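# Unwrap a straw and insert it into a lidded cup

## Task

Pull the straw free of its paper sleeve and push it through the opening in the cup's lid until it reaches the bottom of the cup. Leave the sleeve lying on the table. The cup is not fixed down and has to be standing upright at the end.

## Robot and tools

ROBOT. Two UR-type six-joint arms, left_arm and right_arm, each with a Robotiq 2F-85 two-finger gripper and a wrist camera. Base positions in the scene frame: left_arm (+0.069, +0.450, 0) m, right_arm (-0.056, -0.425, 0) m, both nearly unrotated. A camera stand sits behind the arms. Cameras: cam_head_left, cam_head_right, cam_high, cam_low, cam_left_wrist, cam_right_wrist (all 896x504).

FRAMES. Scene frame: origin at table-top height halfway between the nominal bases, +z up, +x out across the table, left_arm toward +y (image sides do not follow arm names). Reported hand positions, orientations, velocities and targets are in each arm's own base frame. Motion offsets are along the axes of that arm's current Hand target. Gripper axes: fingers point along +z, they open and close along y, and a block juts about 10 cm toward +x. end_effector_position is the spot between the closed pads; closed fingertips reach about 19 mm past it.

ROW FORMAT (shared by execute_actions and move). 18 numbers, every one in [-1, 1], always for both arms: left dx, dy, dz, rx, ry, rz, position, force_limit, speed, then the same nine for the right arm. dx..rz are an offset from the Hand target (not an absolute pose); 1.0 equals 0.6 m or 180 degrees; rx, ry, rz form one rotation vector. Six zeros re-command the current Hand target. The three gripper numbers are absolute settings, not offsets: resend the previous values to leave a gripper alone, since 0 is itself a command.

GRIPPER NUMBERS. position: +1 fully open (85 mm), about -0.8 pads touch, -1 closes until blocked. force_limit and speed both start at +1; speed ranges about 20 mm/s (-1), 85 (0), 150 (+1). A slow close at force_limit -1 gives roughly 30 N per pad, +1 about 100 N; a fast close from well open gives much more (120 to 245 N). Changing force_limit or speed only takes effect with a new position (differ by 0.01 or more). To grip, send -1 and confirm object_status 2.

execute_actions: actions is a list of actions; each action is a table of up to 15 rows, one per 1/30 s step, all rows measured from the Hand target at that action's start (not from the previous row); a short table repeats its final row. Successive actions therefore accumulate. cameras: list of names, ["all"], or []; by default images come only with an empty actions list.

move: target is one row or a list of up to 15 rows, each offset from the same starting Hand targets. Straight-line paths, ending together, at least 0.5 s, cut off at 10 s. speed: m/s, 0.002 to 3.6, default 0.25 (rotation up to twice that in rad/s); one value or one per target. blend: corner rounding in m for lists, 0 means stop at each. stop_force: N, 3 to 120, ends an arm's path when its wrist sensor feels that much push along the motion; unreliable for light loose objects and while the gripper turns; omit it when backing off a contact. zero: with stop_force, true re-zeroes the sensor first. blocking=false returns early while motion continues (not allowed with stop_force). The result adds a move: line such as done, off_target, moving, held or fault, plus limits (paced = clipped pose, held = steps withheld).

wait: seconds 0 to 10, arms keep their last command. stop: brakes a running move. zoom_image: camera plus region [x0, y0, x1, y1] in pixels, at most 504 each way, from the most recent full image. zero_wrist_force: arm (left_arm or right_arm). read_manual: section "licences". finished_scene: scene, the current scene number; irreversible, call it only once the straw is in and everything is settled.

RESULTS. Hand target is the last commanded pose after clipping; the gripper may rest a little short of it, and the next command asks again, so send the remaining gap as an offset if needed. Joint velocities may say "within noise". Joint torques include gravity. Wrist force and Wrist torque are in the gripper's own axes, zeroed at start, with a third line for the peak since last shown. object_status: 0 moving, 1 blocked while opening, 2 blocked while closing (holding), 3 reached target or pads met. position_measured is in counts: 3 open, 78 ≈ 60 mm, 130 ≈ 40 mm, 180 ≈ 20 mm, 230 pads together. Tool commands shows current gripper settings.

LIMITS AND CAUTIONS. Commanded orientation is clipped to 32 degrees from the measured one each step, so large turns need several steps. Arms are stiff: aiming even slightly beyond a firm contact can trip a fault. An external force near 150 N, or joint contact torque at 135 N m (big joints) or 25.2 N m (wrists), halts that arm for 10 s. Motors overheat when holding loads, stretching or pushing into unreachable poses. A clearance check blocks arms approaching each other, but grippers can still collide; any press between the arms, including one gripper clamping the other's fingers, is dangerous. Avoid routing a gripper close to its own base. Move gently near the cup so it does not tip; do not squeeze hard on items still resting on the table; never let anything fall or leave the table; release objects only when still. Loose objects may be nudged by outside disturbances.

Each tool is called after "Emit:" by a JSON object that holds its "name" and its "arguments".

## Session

Emit:
{"name": "execute_actions", "arguments": {"actions": []}}

Emit:
{"name": "zoom_image", "arguments": {"camera": "cam_high", "region": [280, 130, 520, 330]}}

Scene clock: 0.00 s.
left_arm: end_effector_position=(+0.9060, -0.2097, +0.2837) position_measured=3 object_status=3 end_effector_quat_wxyz=(-0.162, -0.529, +0.642, -0.530) | right_arm: end_effector_position=(+0.2966, +0.2834, +0.3434) position_measured=3 object_status=3 end_effector_quat_wxyz=(-0.064, +0.759, +0.482, +0.433)
Joint positions: left_arm=[-0.153 -0.565 0.784 -2.683 -2.479 -1.991] | right_arm=[4.646 -0.768 -2.431 -0.782 0.976 3.282]
Joint velocities: within noise
Joint torques (N m): no reading
Wrist force (N): no reading
Wrist torque (N m): no reading
Wrist force, peak (N): no reading
Hand target: left_arm +0.9060, -0.2097, +0.2837; -0.162, -0.529, +0.642, -0.530 | right_arm +0.2966, +0.2834, +0.3434; -0.064, +0.759, +0.482, +0.433
Tool commands: left_gripper/position=+1.0 left_gripper/force_limit=+1.0 left_gripper/speed=+1.0 right_gripper/position=+1.0 right_gripper/force_limit=+1.0 right_gripper/speed=+1.0

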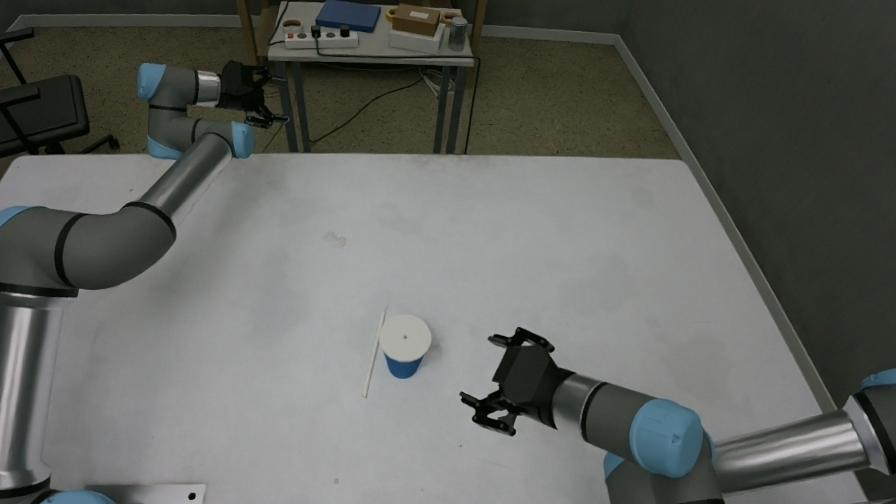

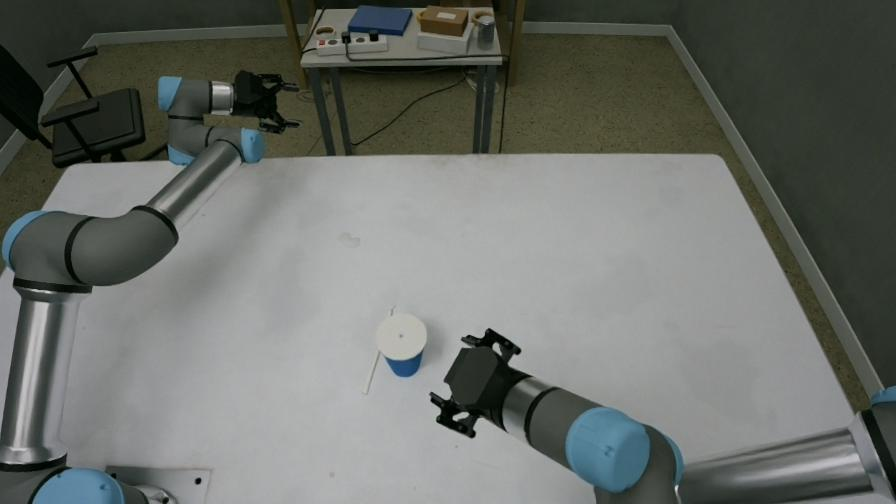

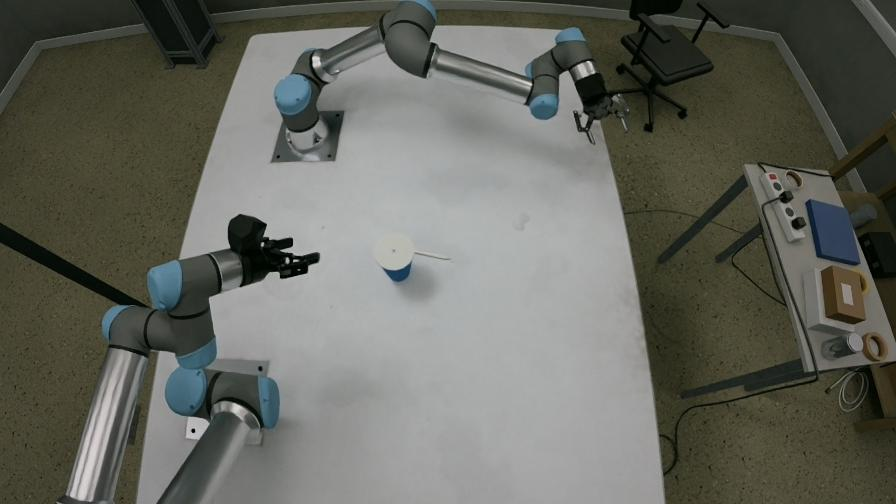

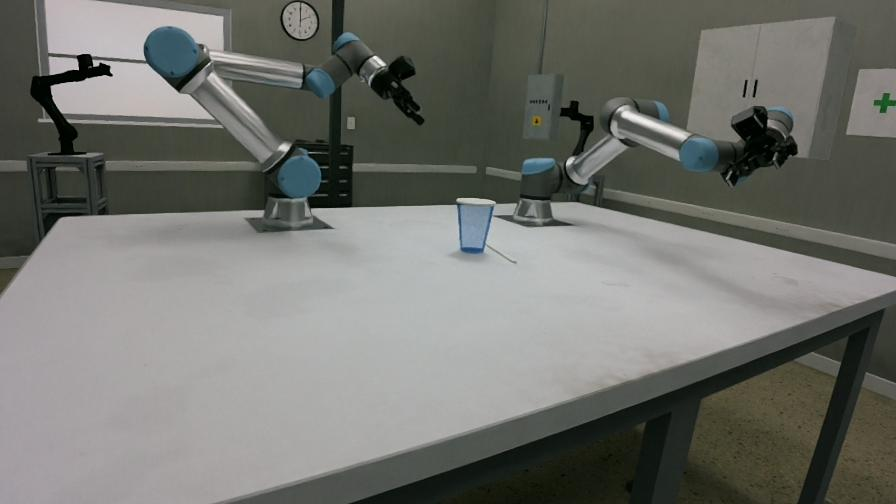

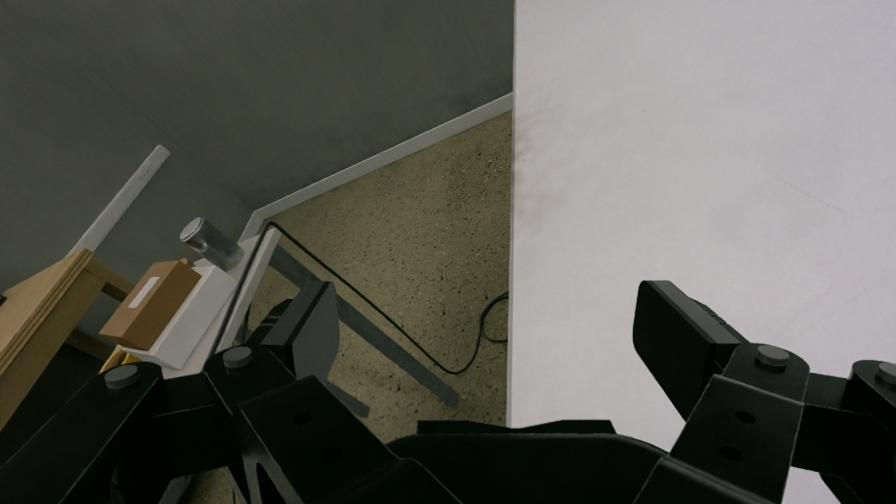

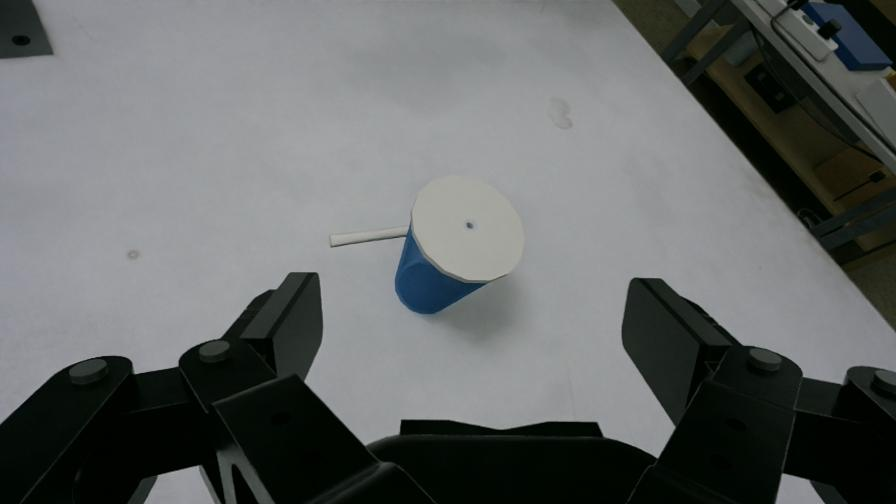

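Scaled by 2.100 from the camera's 896x504 image, which has a finer 1280x720 frame.

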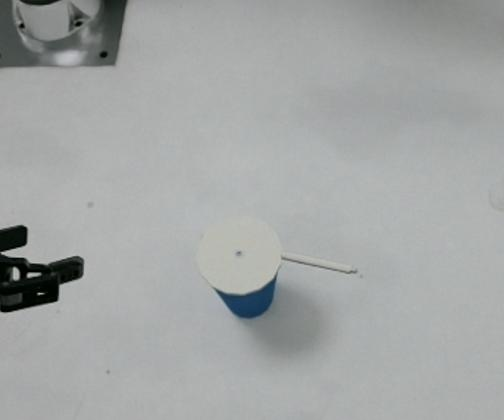

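Emit:
{"name": "move", "arguments": {"target": [0.4234,0.6627,0.117,0.0727,-0.402,-0.424,-0.165,-0.9,-1,0,0,0,0,0,0,1,1,1], "speed": 0.5, "cameras": ["cam_left_wrist","cam_high"]}}

Emit:
{"name": "zoom_image", "arguments": {"camera": "cam_left_wrist", "region": [400, 60, 650, 310]}}

Scene clock: 62.47 s.
left_arm: end_effector_position=(+0.4939, -0.4474, +0.2492) position_measured=150 object_status=0 end_effector_quat_wxyz=(+0.000, +0.993, -0.118, +0.001) | right_arm: end_effector_position=(+0.2966, +0.2834, +0.3434) position_measured=3 object_status=3 end_effector_quat_wxyz=(-0.064, +0.759, +0.482, +0.433)
Joint positions: left_arm=[-0.938 -1.175 1.299 -1.696 -1.569 -3.843] | right_arm=[4.646 -0.768 -2.431 -0.782 0.976 3.282]
Joint torques (N m): left_arm=[-3.86 -52.07 -20.68 -1.28 -0.62 -1.88] | right_arm=[0.06 -7.34 27.25 3.26 -0.89 0.02]
Wrist force (N): left_arm=[0.0 0.9 -2.0] | right_arm=[0.0 0.1 0.1]
Wrist torque (N m): left_arm=[0.32 0.14 -0.15] | right_arm=[0.02 0.00 0.01]
Wrist force, peak (N): left_arm=[-1.1 2.6 -1.9] | right_arm=[0.5 0.0 0.5]
Hand target: left_arm +0.4939, -0.4474, +0.2492; +0.000, +0.993, -0.118, +0.001 | right_arm +0.2966, +0.2834, +0.3434; -0.064, +0.759, +0.482, +0.433
Off the commanded pose: left_arm 0.000 m, 0 deg | right_arm 0.000 m, 0 deg.
move: done
Images, in order (width x height): cam_high 896x504, cam_left_wrist 896x504.

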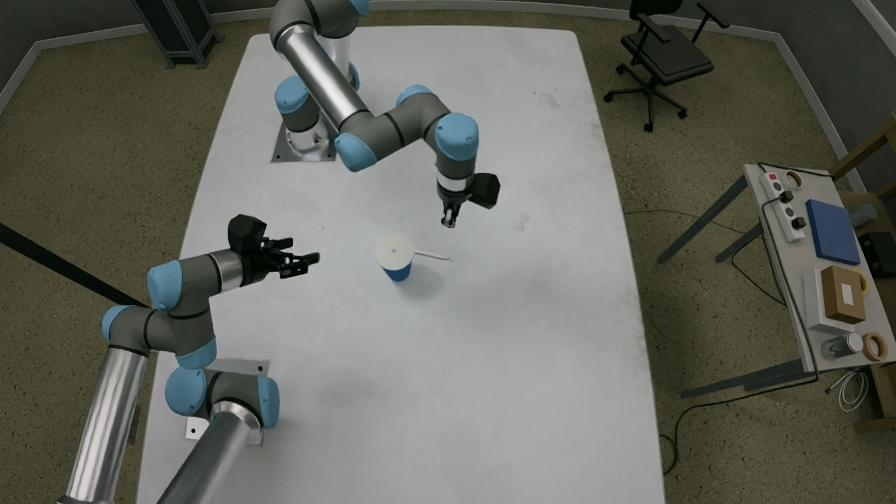

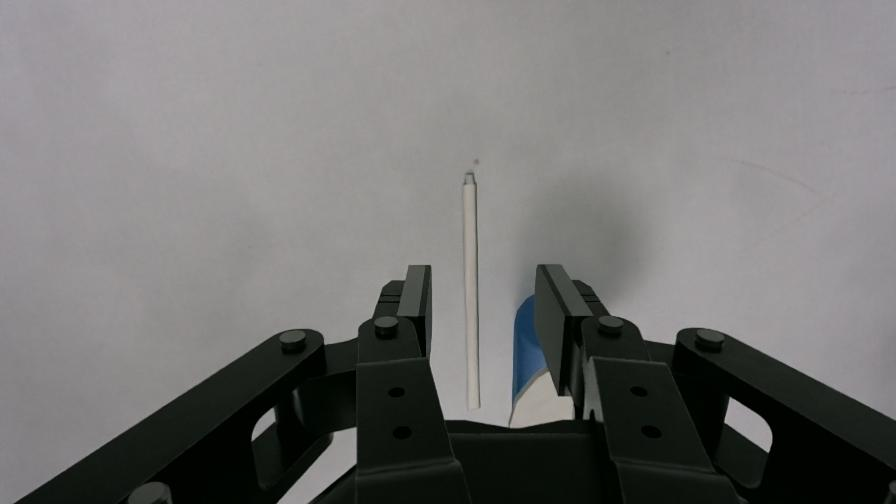

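Scaled by 2.016 from the camera's 896x504 image, which has a finer 1280x720 frame.

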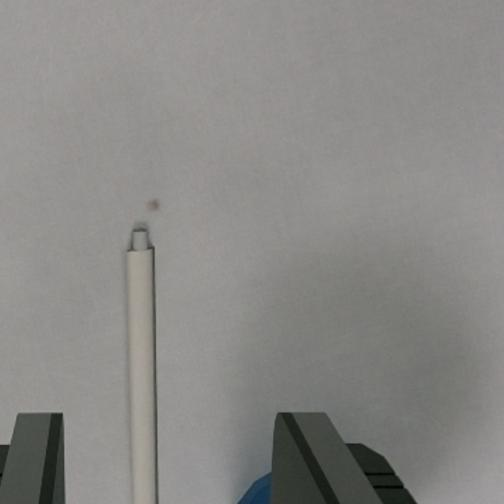

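Emit:
{"name": "move", "arguments": {"target": [-0.0043,0.011,0.3567,0,0,-0.01,-0.165,-0.9,-1,0,0,0,0,0,0,1,1,1], "speed": 0.25, "cameras": ["cam_left_wrist"]}}

Emit:
{"name": "zoom_image", "arguments": {"camera": "cam_left_wrist", "region": [400, 220, 560, 380]}}

Scene clock: 80.90 s.
left_arm: end_effector_position=(+0.4901, -0.4532, +0.0353) position_measured=150 object_status=3 end_effector_quat_wxyz=(+0.000, +0.995, -0.103, +0.001) | right_arm: end_effector_position=(+0.2966, +0.2834, +0.3434) position_measured=3 object_status=3 end_effector_quat_wxyz=(-0.064, +0.759, +0.482, +0.433)
Joint positions: left_arm=[-0.948 -0.99 1.603 -2.184 -1.569 -3.884] | right_arm=[4.646 -0.768 -2.431 -0.782 0.976 3.282]
Joint torques (N m): left_arm=[5.06 -38.27 -24.33 -4.67 0.97 2.28] | right_arm=[-0.54 -7.56 27.01 3.25 -0.88 0.02]
Wrist force (N): left_arm=[-0.1 1.2 -2.0] | right_arm=[-0.1 0.0 0.1]
Wrist torque (N m): left_arm=[0.38 0.16 -0.03] | right_arm=[0.00 0.02 0.01]
Wrist force, peak (N): left_arm=[0.0 0.6 -5.4] | right_arm=[0.1 -0.6 0.3]
Hand target: left_arm +0.4902, -0.4532, +0.0352; +0.000, +0.995, -0.103, +0.001 | right_arm +0.2966, +0.2834, +0.3434; -0.064, +0.759, +0.482, +0.433
Off the commanded pose: left_arm 0.000 m, 0 deg | right_arm 0.000 m, 0 deg.
move: done
Images, in order (width x height): cam_left_wrist 896x504.

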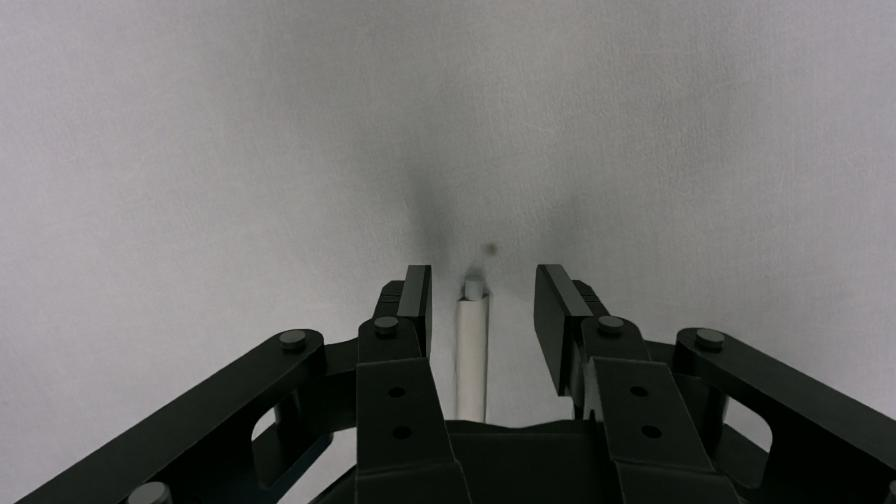

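Scaled by 3.150 from the camera's 896x504 image, which has a finer 1280x720 frame.

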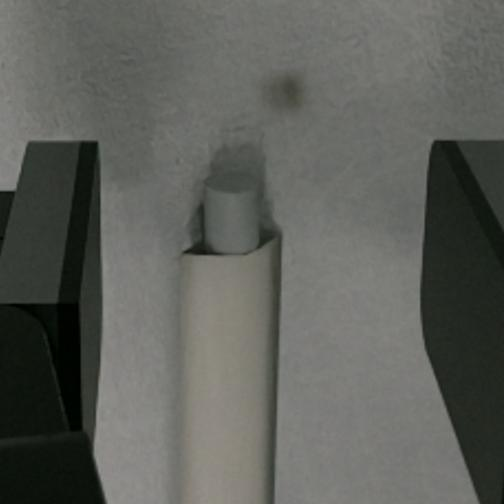

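Emit:
{"name": "move", "arguments": {"target": [[0.0083,-0.0013,0.0233,0,0,0,-0.165,-0.9,-1,0,0,0,0,0,0,1,1,1],[0.0083,-0.0013,0.0233,0,0,0,-1,-0.9,-1,0,0,0,0,0,0,1,1,1]], "speed": 0.06, "cameras": ["cam_left_wrist"]}}

Emit:
{"name": "zoom_image", "arguments": {"camera": "cam_left_wrist", "region": [400, 240, 560, 400]}}

Scene clock: 104.50 s.
left_arm: end_effector_position=(+0.4952, -0.4534, +0.0213) position_measured=219 object_status=0 end_effector_quat_wxyz=(+0.000, +0.995, -0.103, +0.001) | right_arm: end_effector_position=(+0.2966, +0.2834, +0.3434) position_measured=3 object_status=3 end_effector_quat_wxyz=(-0.064, +0.759, +0.482, +0.433)
Joint positions: left_arm=[-0.942 -0.963 1.6 -2.208 -1.569 -3.878] | right_arm=[4.646 -0.768 -2.431 -0.782 0.976 3.282]
Joint torques (N m): left_arm=[-4.74 -29.65 -4.59 -1.34 -0.66 -1.69] | right_arm=[-0.16 -7.08 27.14 3.32 -0.83 0.19]
Wrist force (N): left_arm=[0.5 2.3 -13.5] | right_arm=[0.2 0.1 0.2]
Wrist torque (N m): left_arm=[0.24 0.22 -0.15] | right_arm=[0.02 -0.02 0.01]
Wrist force, peak (N): left_arm=[-0.3 3.0 -19.0] | right_arm=[0.2 -0.3 0.6]
Hand target: left_arm +0.4952, -0.4534, +0.0212; +0.000, +0.995, -0.103, +0.001 | right_arm +0.2966, +0.2834, +0.3434; -0.064, +0.759, +0.482, +0.433
Off the commanded pose: left_arm 0.000 m, 0 deg | right_arm 0.000 m, 0 deg.
move: done
Images, in order (width x height): cam_left_wrist 896x504.

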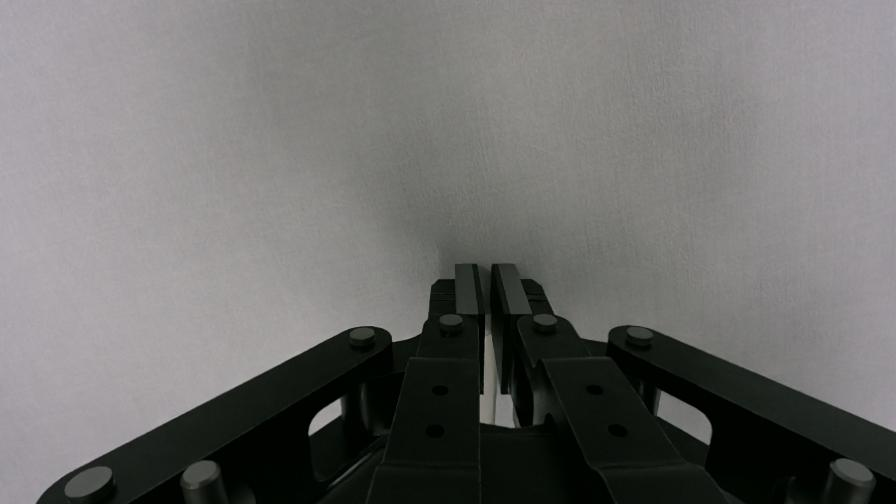

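Scaled by 3.150 from the camera's 896x504 image, which has a finer 1280x720 frame.

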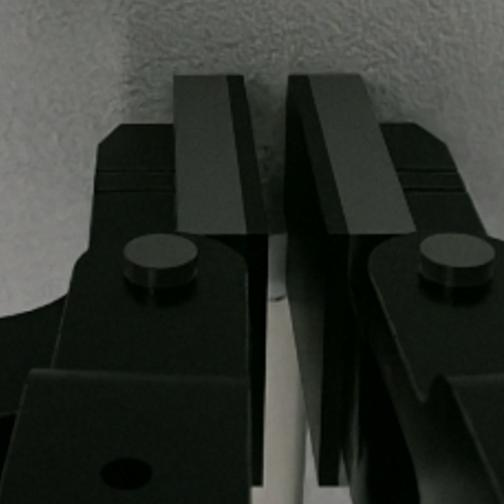

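Emit:
{"name": "move", "arguments": {"target": [[0,0,-0.1,0,0,0,-1,-0.9,-1,0,0,0,0,0,0,1,1,1],[0,0,-0.1,0,0,0,-0.97,0.6,-1,0,0,0,0,0,0,1,1,1],[-0.012,0.12,-0.4,0,0,0.2594,-0.97,0.6,-1,0,0,0,0,0,0,1,1,1],[-0.0205,0.195,-0.6,-0.2026,0.4696,0.2026,-0.97,0.6,-1,-0.2403,0.2237,0.2955,-0.0486,0.2074,0.1299,1,1,1]], "speed": [0.1,0.2,0.3,0.35], "blend": [0,0,0.04,0], "cameras": ["cam_low","cam_high","cam_right_wrist","cam_head_left"]}}

Emit:
{"name": "zoom_image", "arguments": {"camera": "cam_low", "region": [380, 70, 580, 270]}}

Scene clock: 150.57 s.
left_arm: end_effector_position=(+0.4587, -0.5656, +0.3812) position_measured=227 object_status=2 end_effector_quat_wxyz=(+0.345, +0.617, -0.346, +0.618) | right_arm: end_effector_position=(+0.4846, +0.2064, +0.1732) position_measured=3 object_status=3 end_effector_quat_wxyz=(-0.242, +0.665, +0.242, +0.664)
Joint positions: left_arm=[-1.104 -1.156 1.916 -3.902 -1.487 -3.14] | right_arm=[3.76 -2.354 -2.465 1.677 1.65 3.142]
Joint torques (N m): left_arm=[7.31 -32.97 -7.48 -4.34 -0.79 -1.85] | right_arm=[10.49 19.9 3.65 3.48 -0.35 -0.47]
Wrist force (N): left_arm=[0.4 1.4 1.0] | right_arm=[-0.2 1.3 0.2]
Wrist torque (N m): left_arm=[0.07 -0.18 0.30] | right_arm=[0.45 0.03 -0.05]
Wrist force, peak (N): left_arm=[-0.3 2.2 -16.0] | right_arm=[-1.6 1.8 1.0]
Hand target: left_arm +0.4587, -0.5655, +0.3812; +0.345, +0.617, -0.346, +0.618 | right_arm +0.4846, +0.2064, +0.1732; -0.242, +0.665, +0.242, +0.664
Off the commanded pose: left_arm 0.000 m, 0 deg | right_arm 0.000 m, 0 deg.
move: done
Images, in order (width x height): cam_head_left 896x504, cam_high 896x504, cam_low 896x504, cam_right_wrist 896x504.

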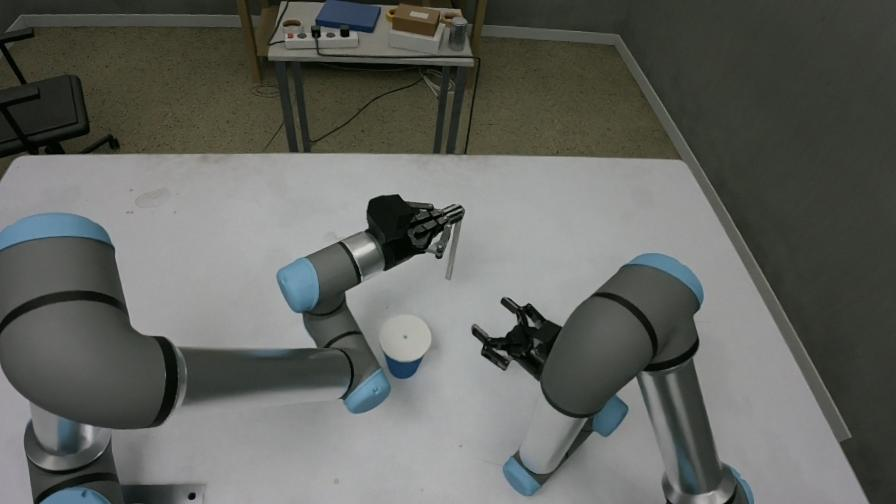

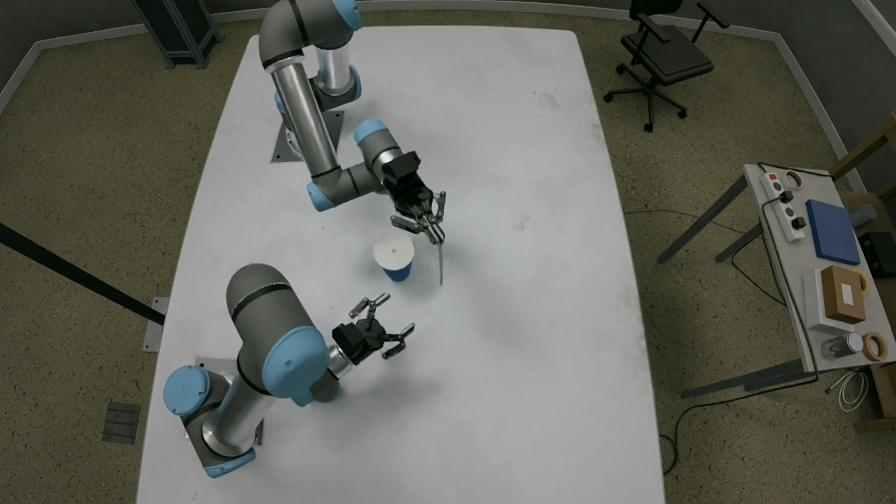

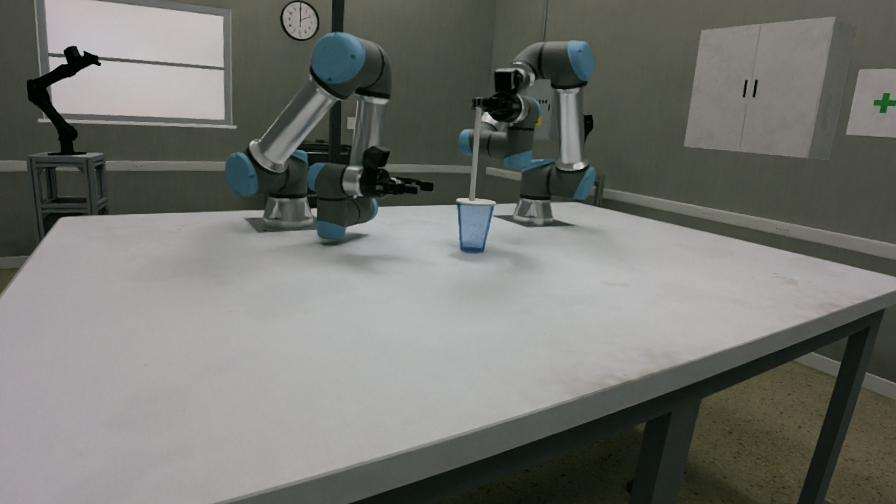

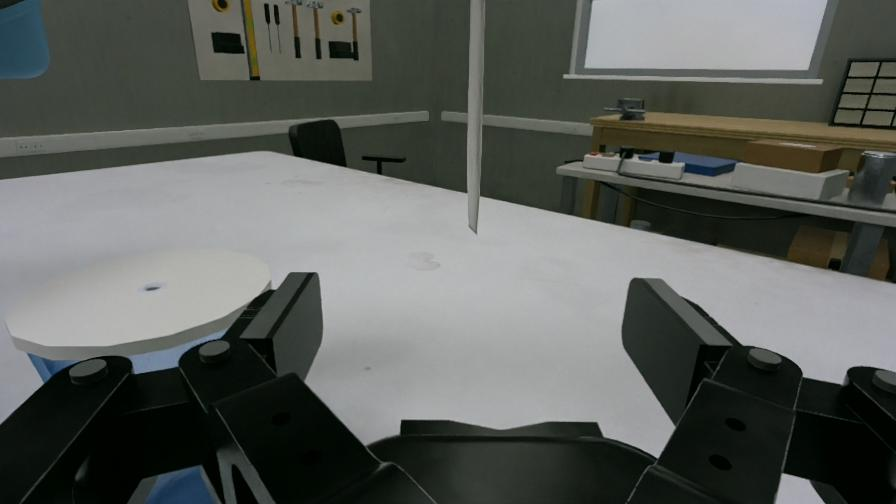

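Scaled by 2.520 from the camera's 896x504 image, which has a finer 1280x720 frame.

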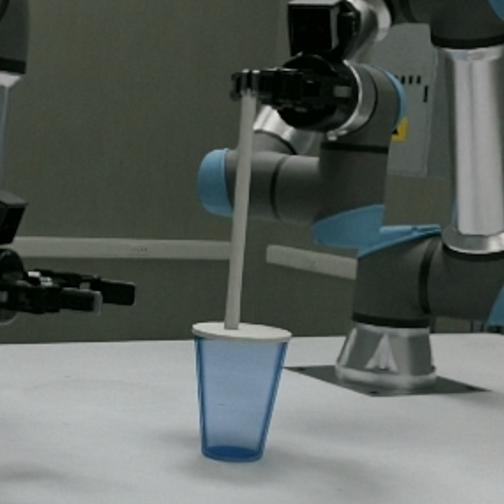

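Emit:
{"name": "move", "arguments": {"target": [[0,0,0,0,0,0,-0.97,0.6,-1,0.0033,0.006,0.2,0,0,0,0.3,-0.9,0],[0,0,0,0,0,0,-0.97,0.6,-1,0.0033,0.006,0.2,0,0,0,-1,-0.9,-1]], "speed": 0.2, "cameras": ["cam_low","cam_right_wrist"]}}

Emit:
{"name": "zoom_image", "arguments": {"camera": "cam_right_wrist", "region": [400, 230, 600, 440]}}

Emit:
{"name": "zoom_image", "arguments": {"camera": "cam_low", "region": [380, 70, 580, 270]}}

Scene clock: 177.07 s.
left_arm: end_effector_position=(+0.4587, -0.5655, +0.3812) position_measured=227 object_status=2 end_effector_quat_wxyz=(+0.345, +0.617, -0.346, +0.618) | right_arm: end_effector_position=(+0.5788, +0.2808, +0.1751) position_measured=217 object_status=0 end_effector_quat_wxyz=(-0.242, +0.665, +0.242, +0.664)
Joint positions: left_arm=[-1.103 -1.156 1.916 -3.902 -1.487 -3.14] | right_arm=[3.776 -2.364 -2.161 1.382 1.635 3.142]
Joint torques (N m): left_arm=[6.82 -33.83 -8.52 -0.79 -0.68 -1.81] | right_arm=[-12.92 47.34 13.85 0.54 1.14 -1.34]
Wrist force (N): left_arm=[0.9 1.4 0.9] | right_arm=[-0.7 0.9 0.4]
Wrist torque (N m): left_arm=[0.08 -0.24 0.32] | right_arm=[0.36 0.04 -0.08]
Wrist force, peak (N): left_arm=[0.5 1.8 1.1] | right_arm=[-0.4 1.2 2.8]
Hand target: left_arm +0.4587, -0.5655, +0.3812; +0.345, +0.617, -0.346, +0.618 | right_arm +0.5788, +0.2808, +0.1751; -0.242, +0.665, +0.242, +0.664
Off the commanded pose: left_arm 0.000 m, 0 deg | right_arm 0.000 m, 0 deg.
move: done
Images, in order (width x height): cam_low 896x504, cam_right_wrist 896x504.

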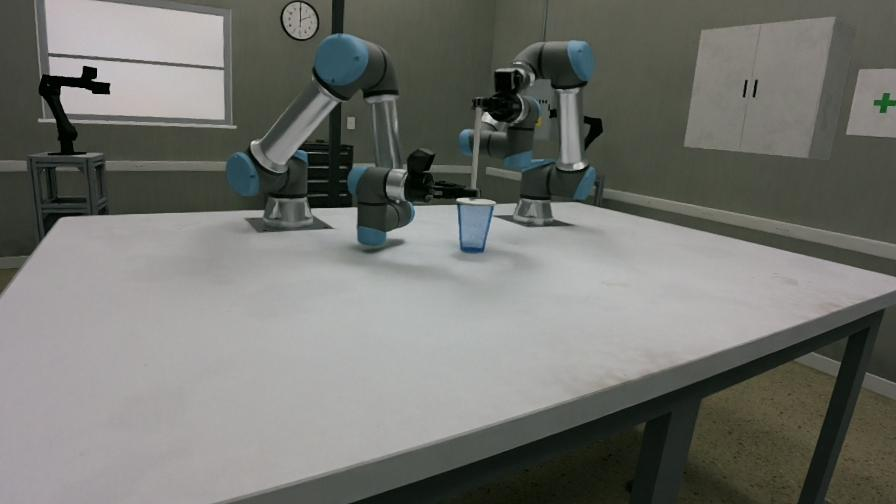

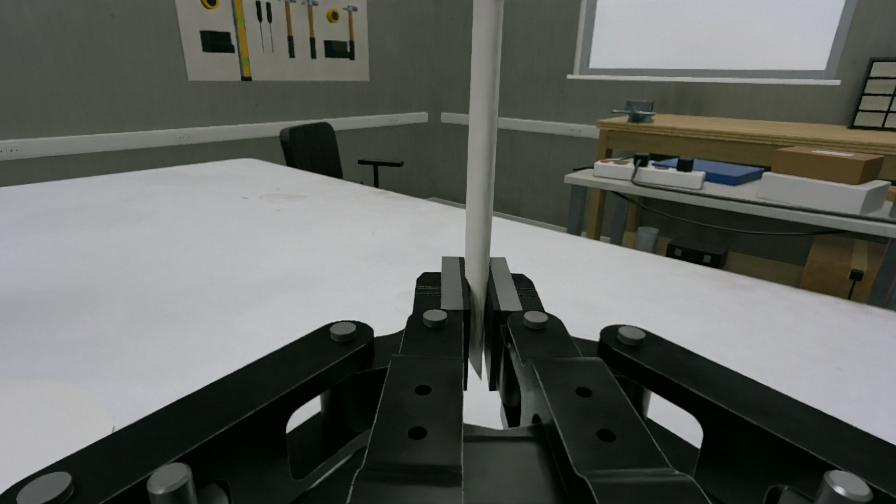

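Scaled by 2.400 from the camera's 896x504 image, which has a finer 1280x720 frame.

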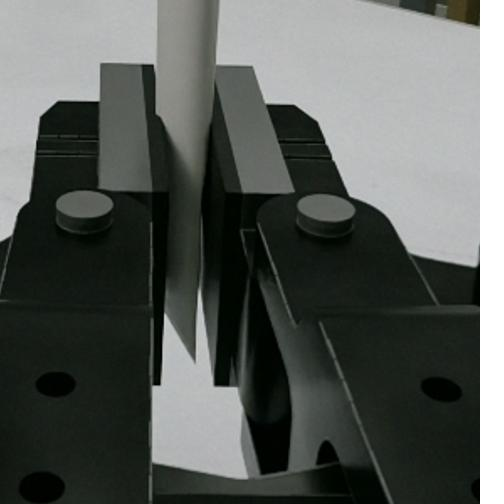

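Scaled by 2.520 from the camera's 896x504 image, which has a finer 1280x720 frame.

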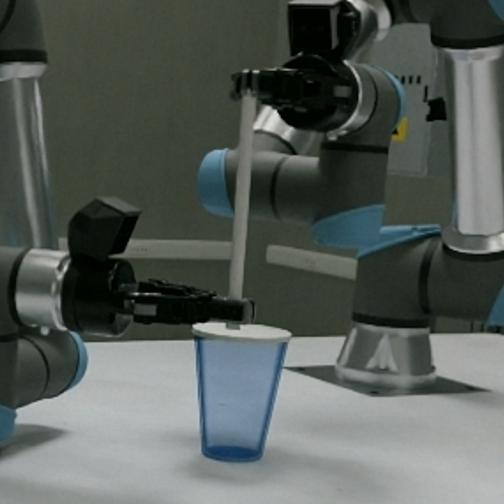

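Emit:
{"name": "move", "arguments": {"target": [0.38,0,0,0,0,0,-0.97,0.6,-1,0,0,0,0,0,0,-1,-0.9,-1], "speed": 0.07, "stop_force": 60, "cameras": ["cam_low","cam_right_wrist","cam_head_left","cam_high"]}}

Emit:
{"name": "zoom_image", "arguments": {"camera": "cam_low", "region": [400, 0, 580, 270]}}

Scene clock: 191.43 s.
left_arm: end_effector_position=(+0.4583, -0.5656, +0.6092) position_measured=227 object_status=2 end_effector_quat_wxyz=(+0.345, +0.617, -0.346, +0.618) | right_arm: end_effector_position=(+0.5788, +0.2808, +0.1751) position_measured=230 object_status=3 end_effector_quat_wxyz=(-0.242, +0.665, +0.242, +0.664)
Joint positions: left_arm=[-1.104 -1.406 1.591 -3.328 -1.487 -3.14] | right_arm=[3.776 -2.364 -2.161 1.382 1.635 3.142]
Joint torques (N m): left_arm=[2.44 -20.56 -14.24 -0.58 -0.37 0.53] | right_arm=[-11.63 27.33 -0.98 3.1 -0.54 -1.2]
Wrist force (N): left_arm=[0.6 1.3 1.2] | right_arm=[-0.3 0.9 0.3]
Wrist torque (N m): left_arm=[0.06 -0.22 0.31] | right_arm=[0.36 0.03 -0.08]
Wrist force, peak (N): left_arm=[-19.2 1.5 1.4] | right_arm=[15.6 1.1 0.3]
Hand target: left_arm +0.4584, -0.5656, +0.6092; +0.345, +0.617, -0.346, +0.618 | right_arm +0.5788, +0.2808, +0.1751; -0.242, +0.665, +0.242, +0.664
Off the commanded pose: left_arm 0.000 m, 0 deg | right_arm 0.000 m, 0 deg.
move: done
Images, in order (width x height): cam_head_left 896x504, cam_high 896x504, cam_low 896x504, cam_right_wrist 896x504.

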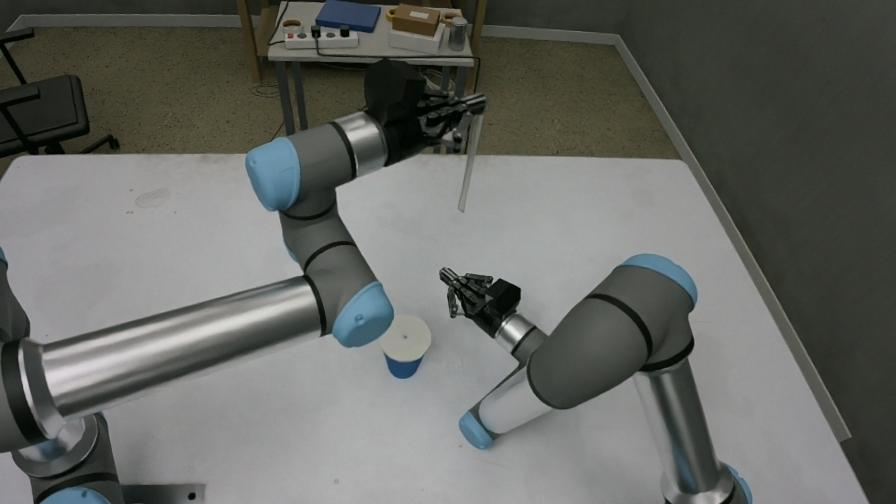

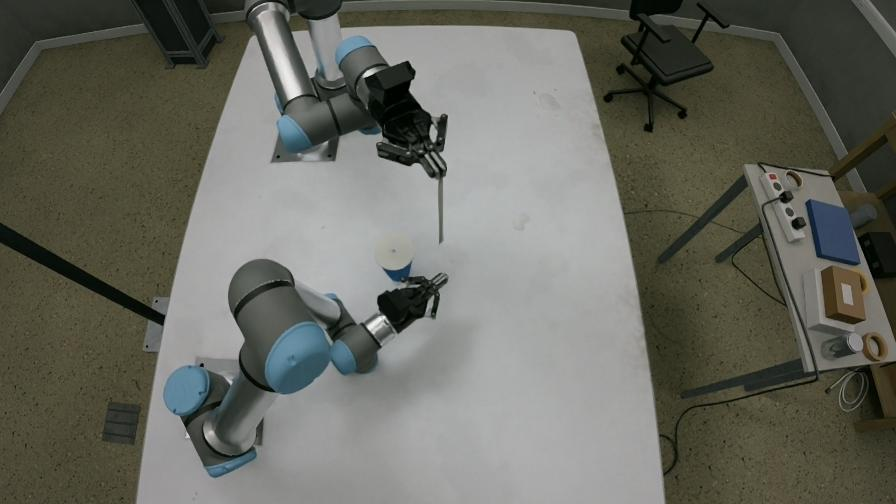

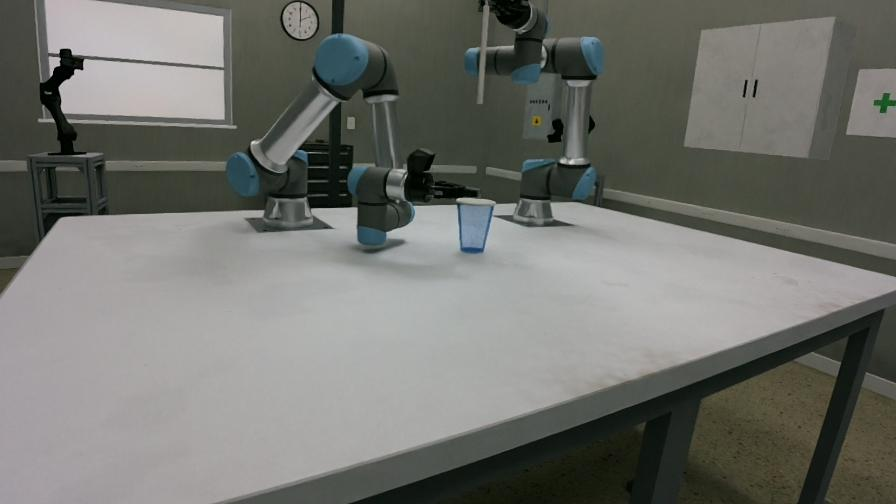

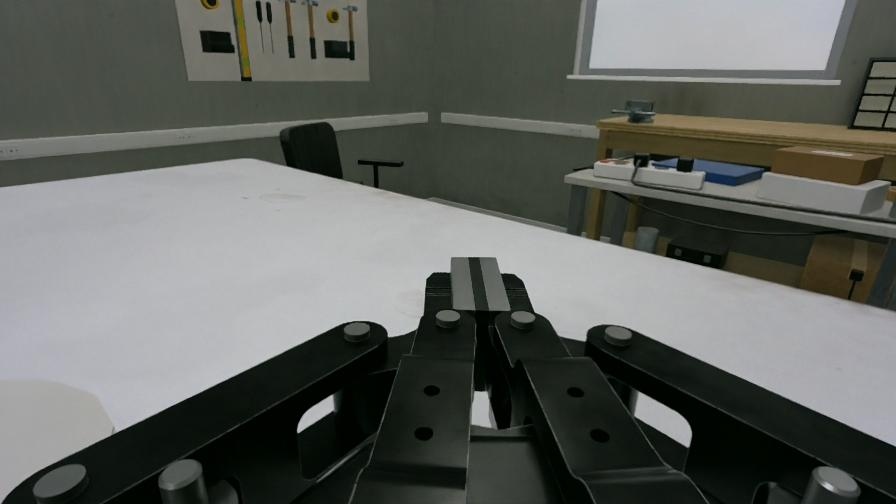

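Scaled by 1.867 from the camera's 896x504 image, which has a finer 1280x720 frame.

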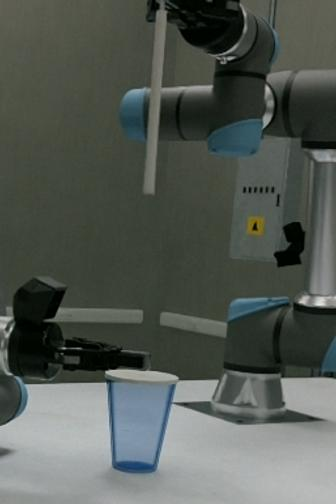

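Emit:
{"name": "move", "arguments": {"target": [[0,0,0,0,0,0,-0.97,0.6,-1,0.0083,0,0,0,0,0,0.2,-0.3,0],[-0.38,0,0,0,0,0,-0.97,0.6,-1,0.0083,0,0,0,0,0,0.2,-0.3,0],[-0.38,0,0,0,0,0,-0.97,0.6,-1,0.0083,0,0,0,0,0,-1,-0.3,-1]], "speed": 0.2, "cameras": ["cam_right_wrist","cam_low"]}}

Emit:
{"name": "zoom_image", "arguments": {"camera": "cam_right_wrist", "region": [400, 230, 600, 440]}}

Emit:
{"name": "zoom_image", "arguments": {"camera": "cam_low", "region": [420, 70, 520, 220]}}

Scene clock: 204.80 s.
left_arm: end_effector_position=(+0.4587, -0.5655, +0.3812) position_measured=227 object_status=2 end_effector_quat_wxyz=(+0.345, +0.617, -0.346, +0.618) | right_arm: end_effector_position=(+0.5788, +0.2808, +0.1801) position_measured=217 object_status=0 end_effector_quat_wxyz=(-0.242, +0.665, +0.242, +0.664)
Joint positions: left_arm=[-1.103 -1.156 1.916 -3.902 -1.487 -3.14] | right_arm=[3.776 -2.35 -2.164 1.371 1.635 3.142]
Joint torques (N m): left_arm=[-3.65 -25.81 -30.25 -4.07 0.79 1.9] | right_arm=[-12.22 27.2 10.21 3.86 1.24 -1.27]
Wrist force (N): left_arm=[0.6 1.2 1.2] | right_arm=[-0.7 1.0 0.5]
Wrist torque (N m): left_arm=[0.04 -0.22 0.33] | right_arm=[0.40 0.06 -0.09]
Wrist force, peak (N): left_arm=[4.0 1.4 1.2] | right_arm=[-0.8 1.3 0.5]
Hand target: left_arm +0.4587, -0.5655, +0.3812; +0.345, +0.617, -0.346, +0.618 | right_arm +0.5788, +0.2808, +0.1801; -0.242, +0.665, +0.242, +0.664
Off the commanded pose: left_arm 0.000 m, 0 deg | right_arm 0.000 m, 0 deg.
move: done
Images, in order (width x height): cam_low 896x504, cam_right_wrist 896x504.

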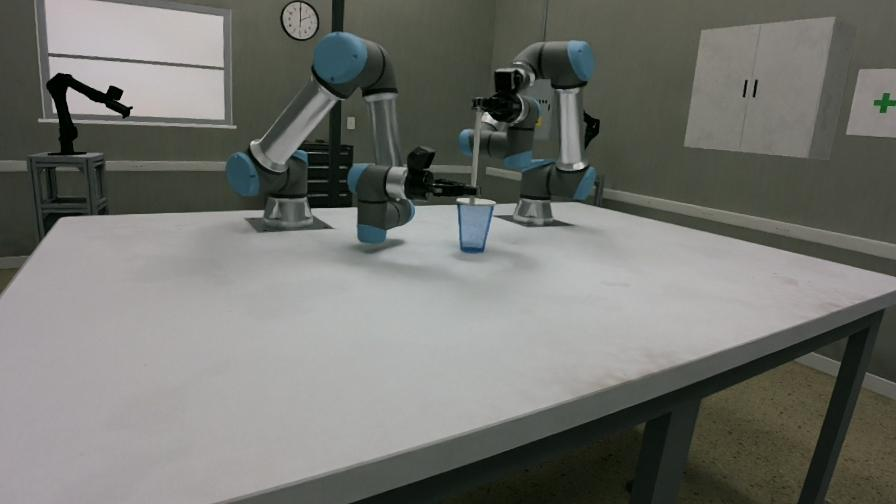

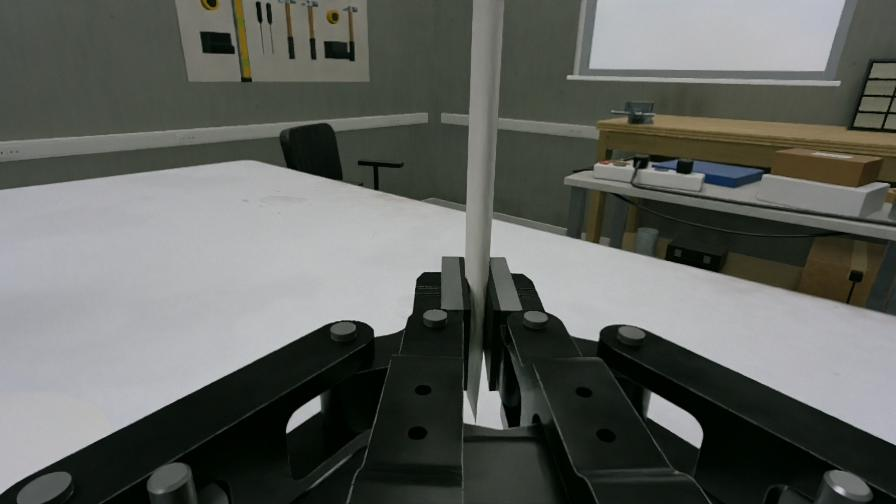

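Scaled by 2.400 from the camera's 896x504 image, which has a finer 1280x720 frame.

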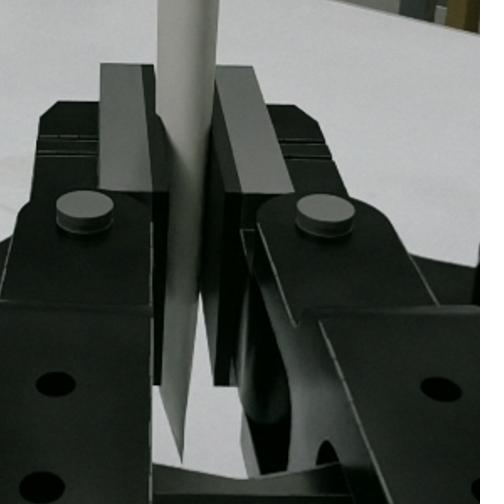

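Scaled by 3.360 from the camera's 896x504 image, which has a finer 1280x720 frame.

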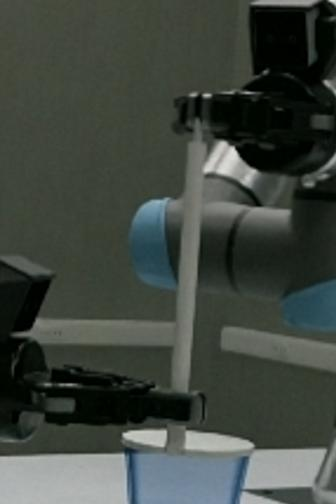

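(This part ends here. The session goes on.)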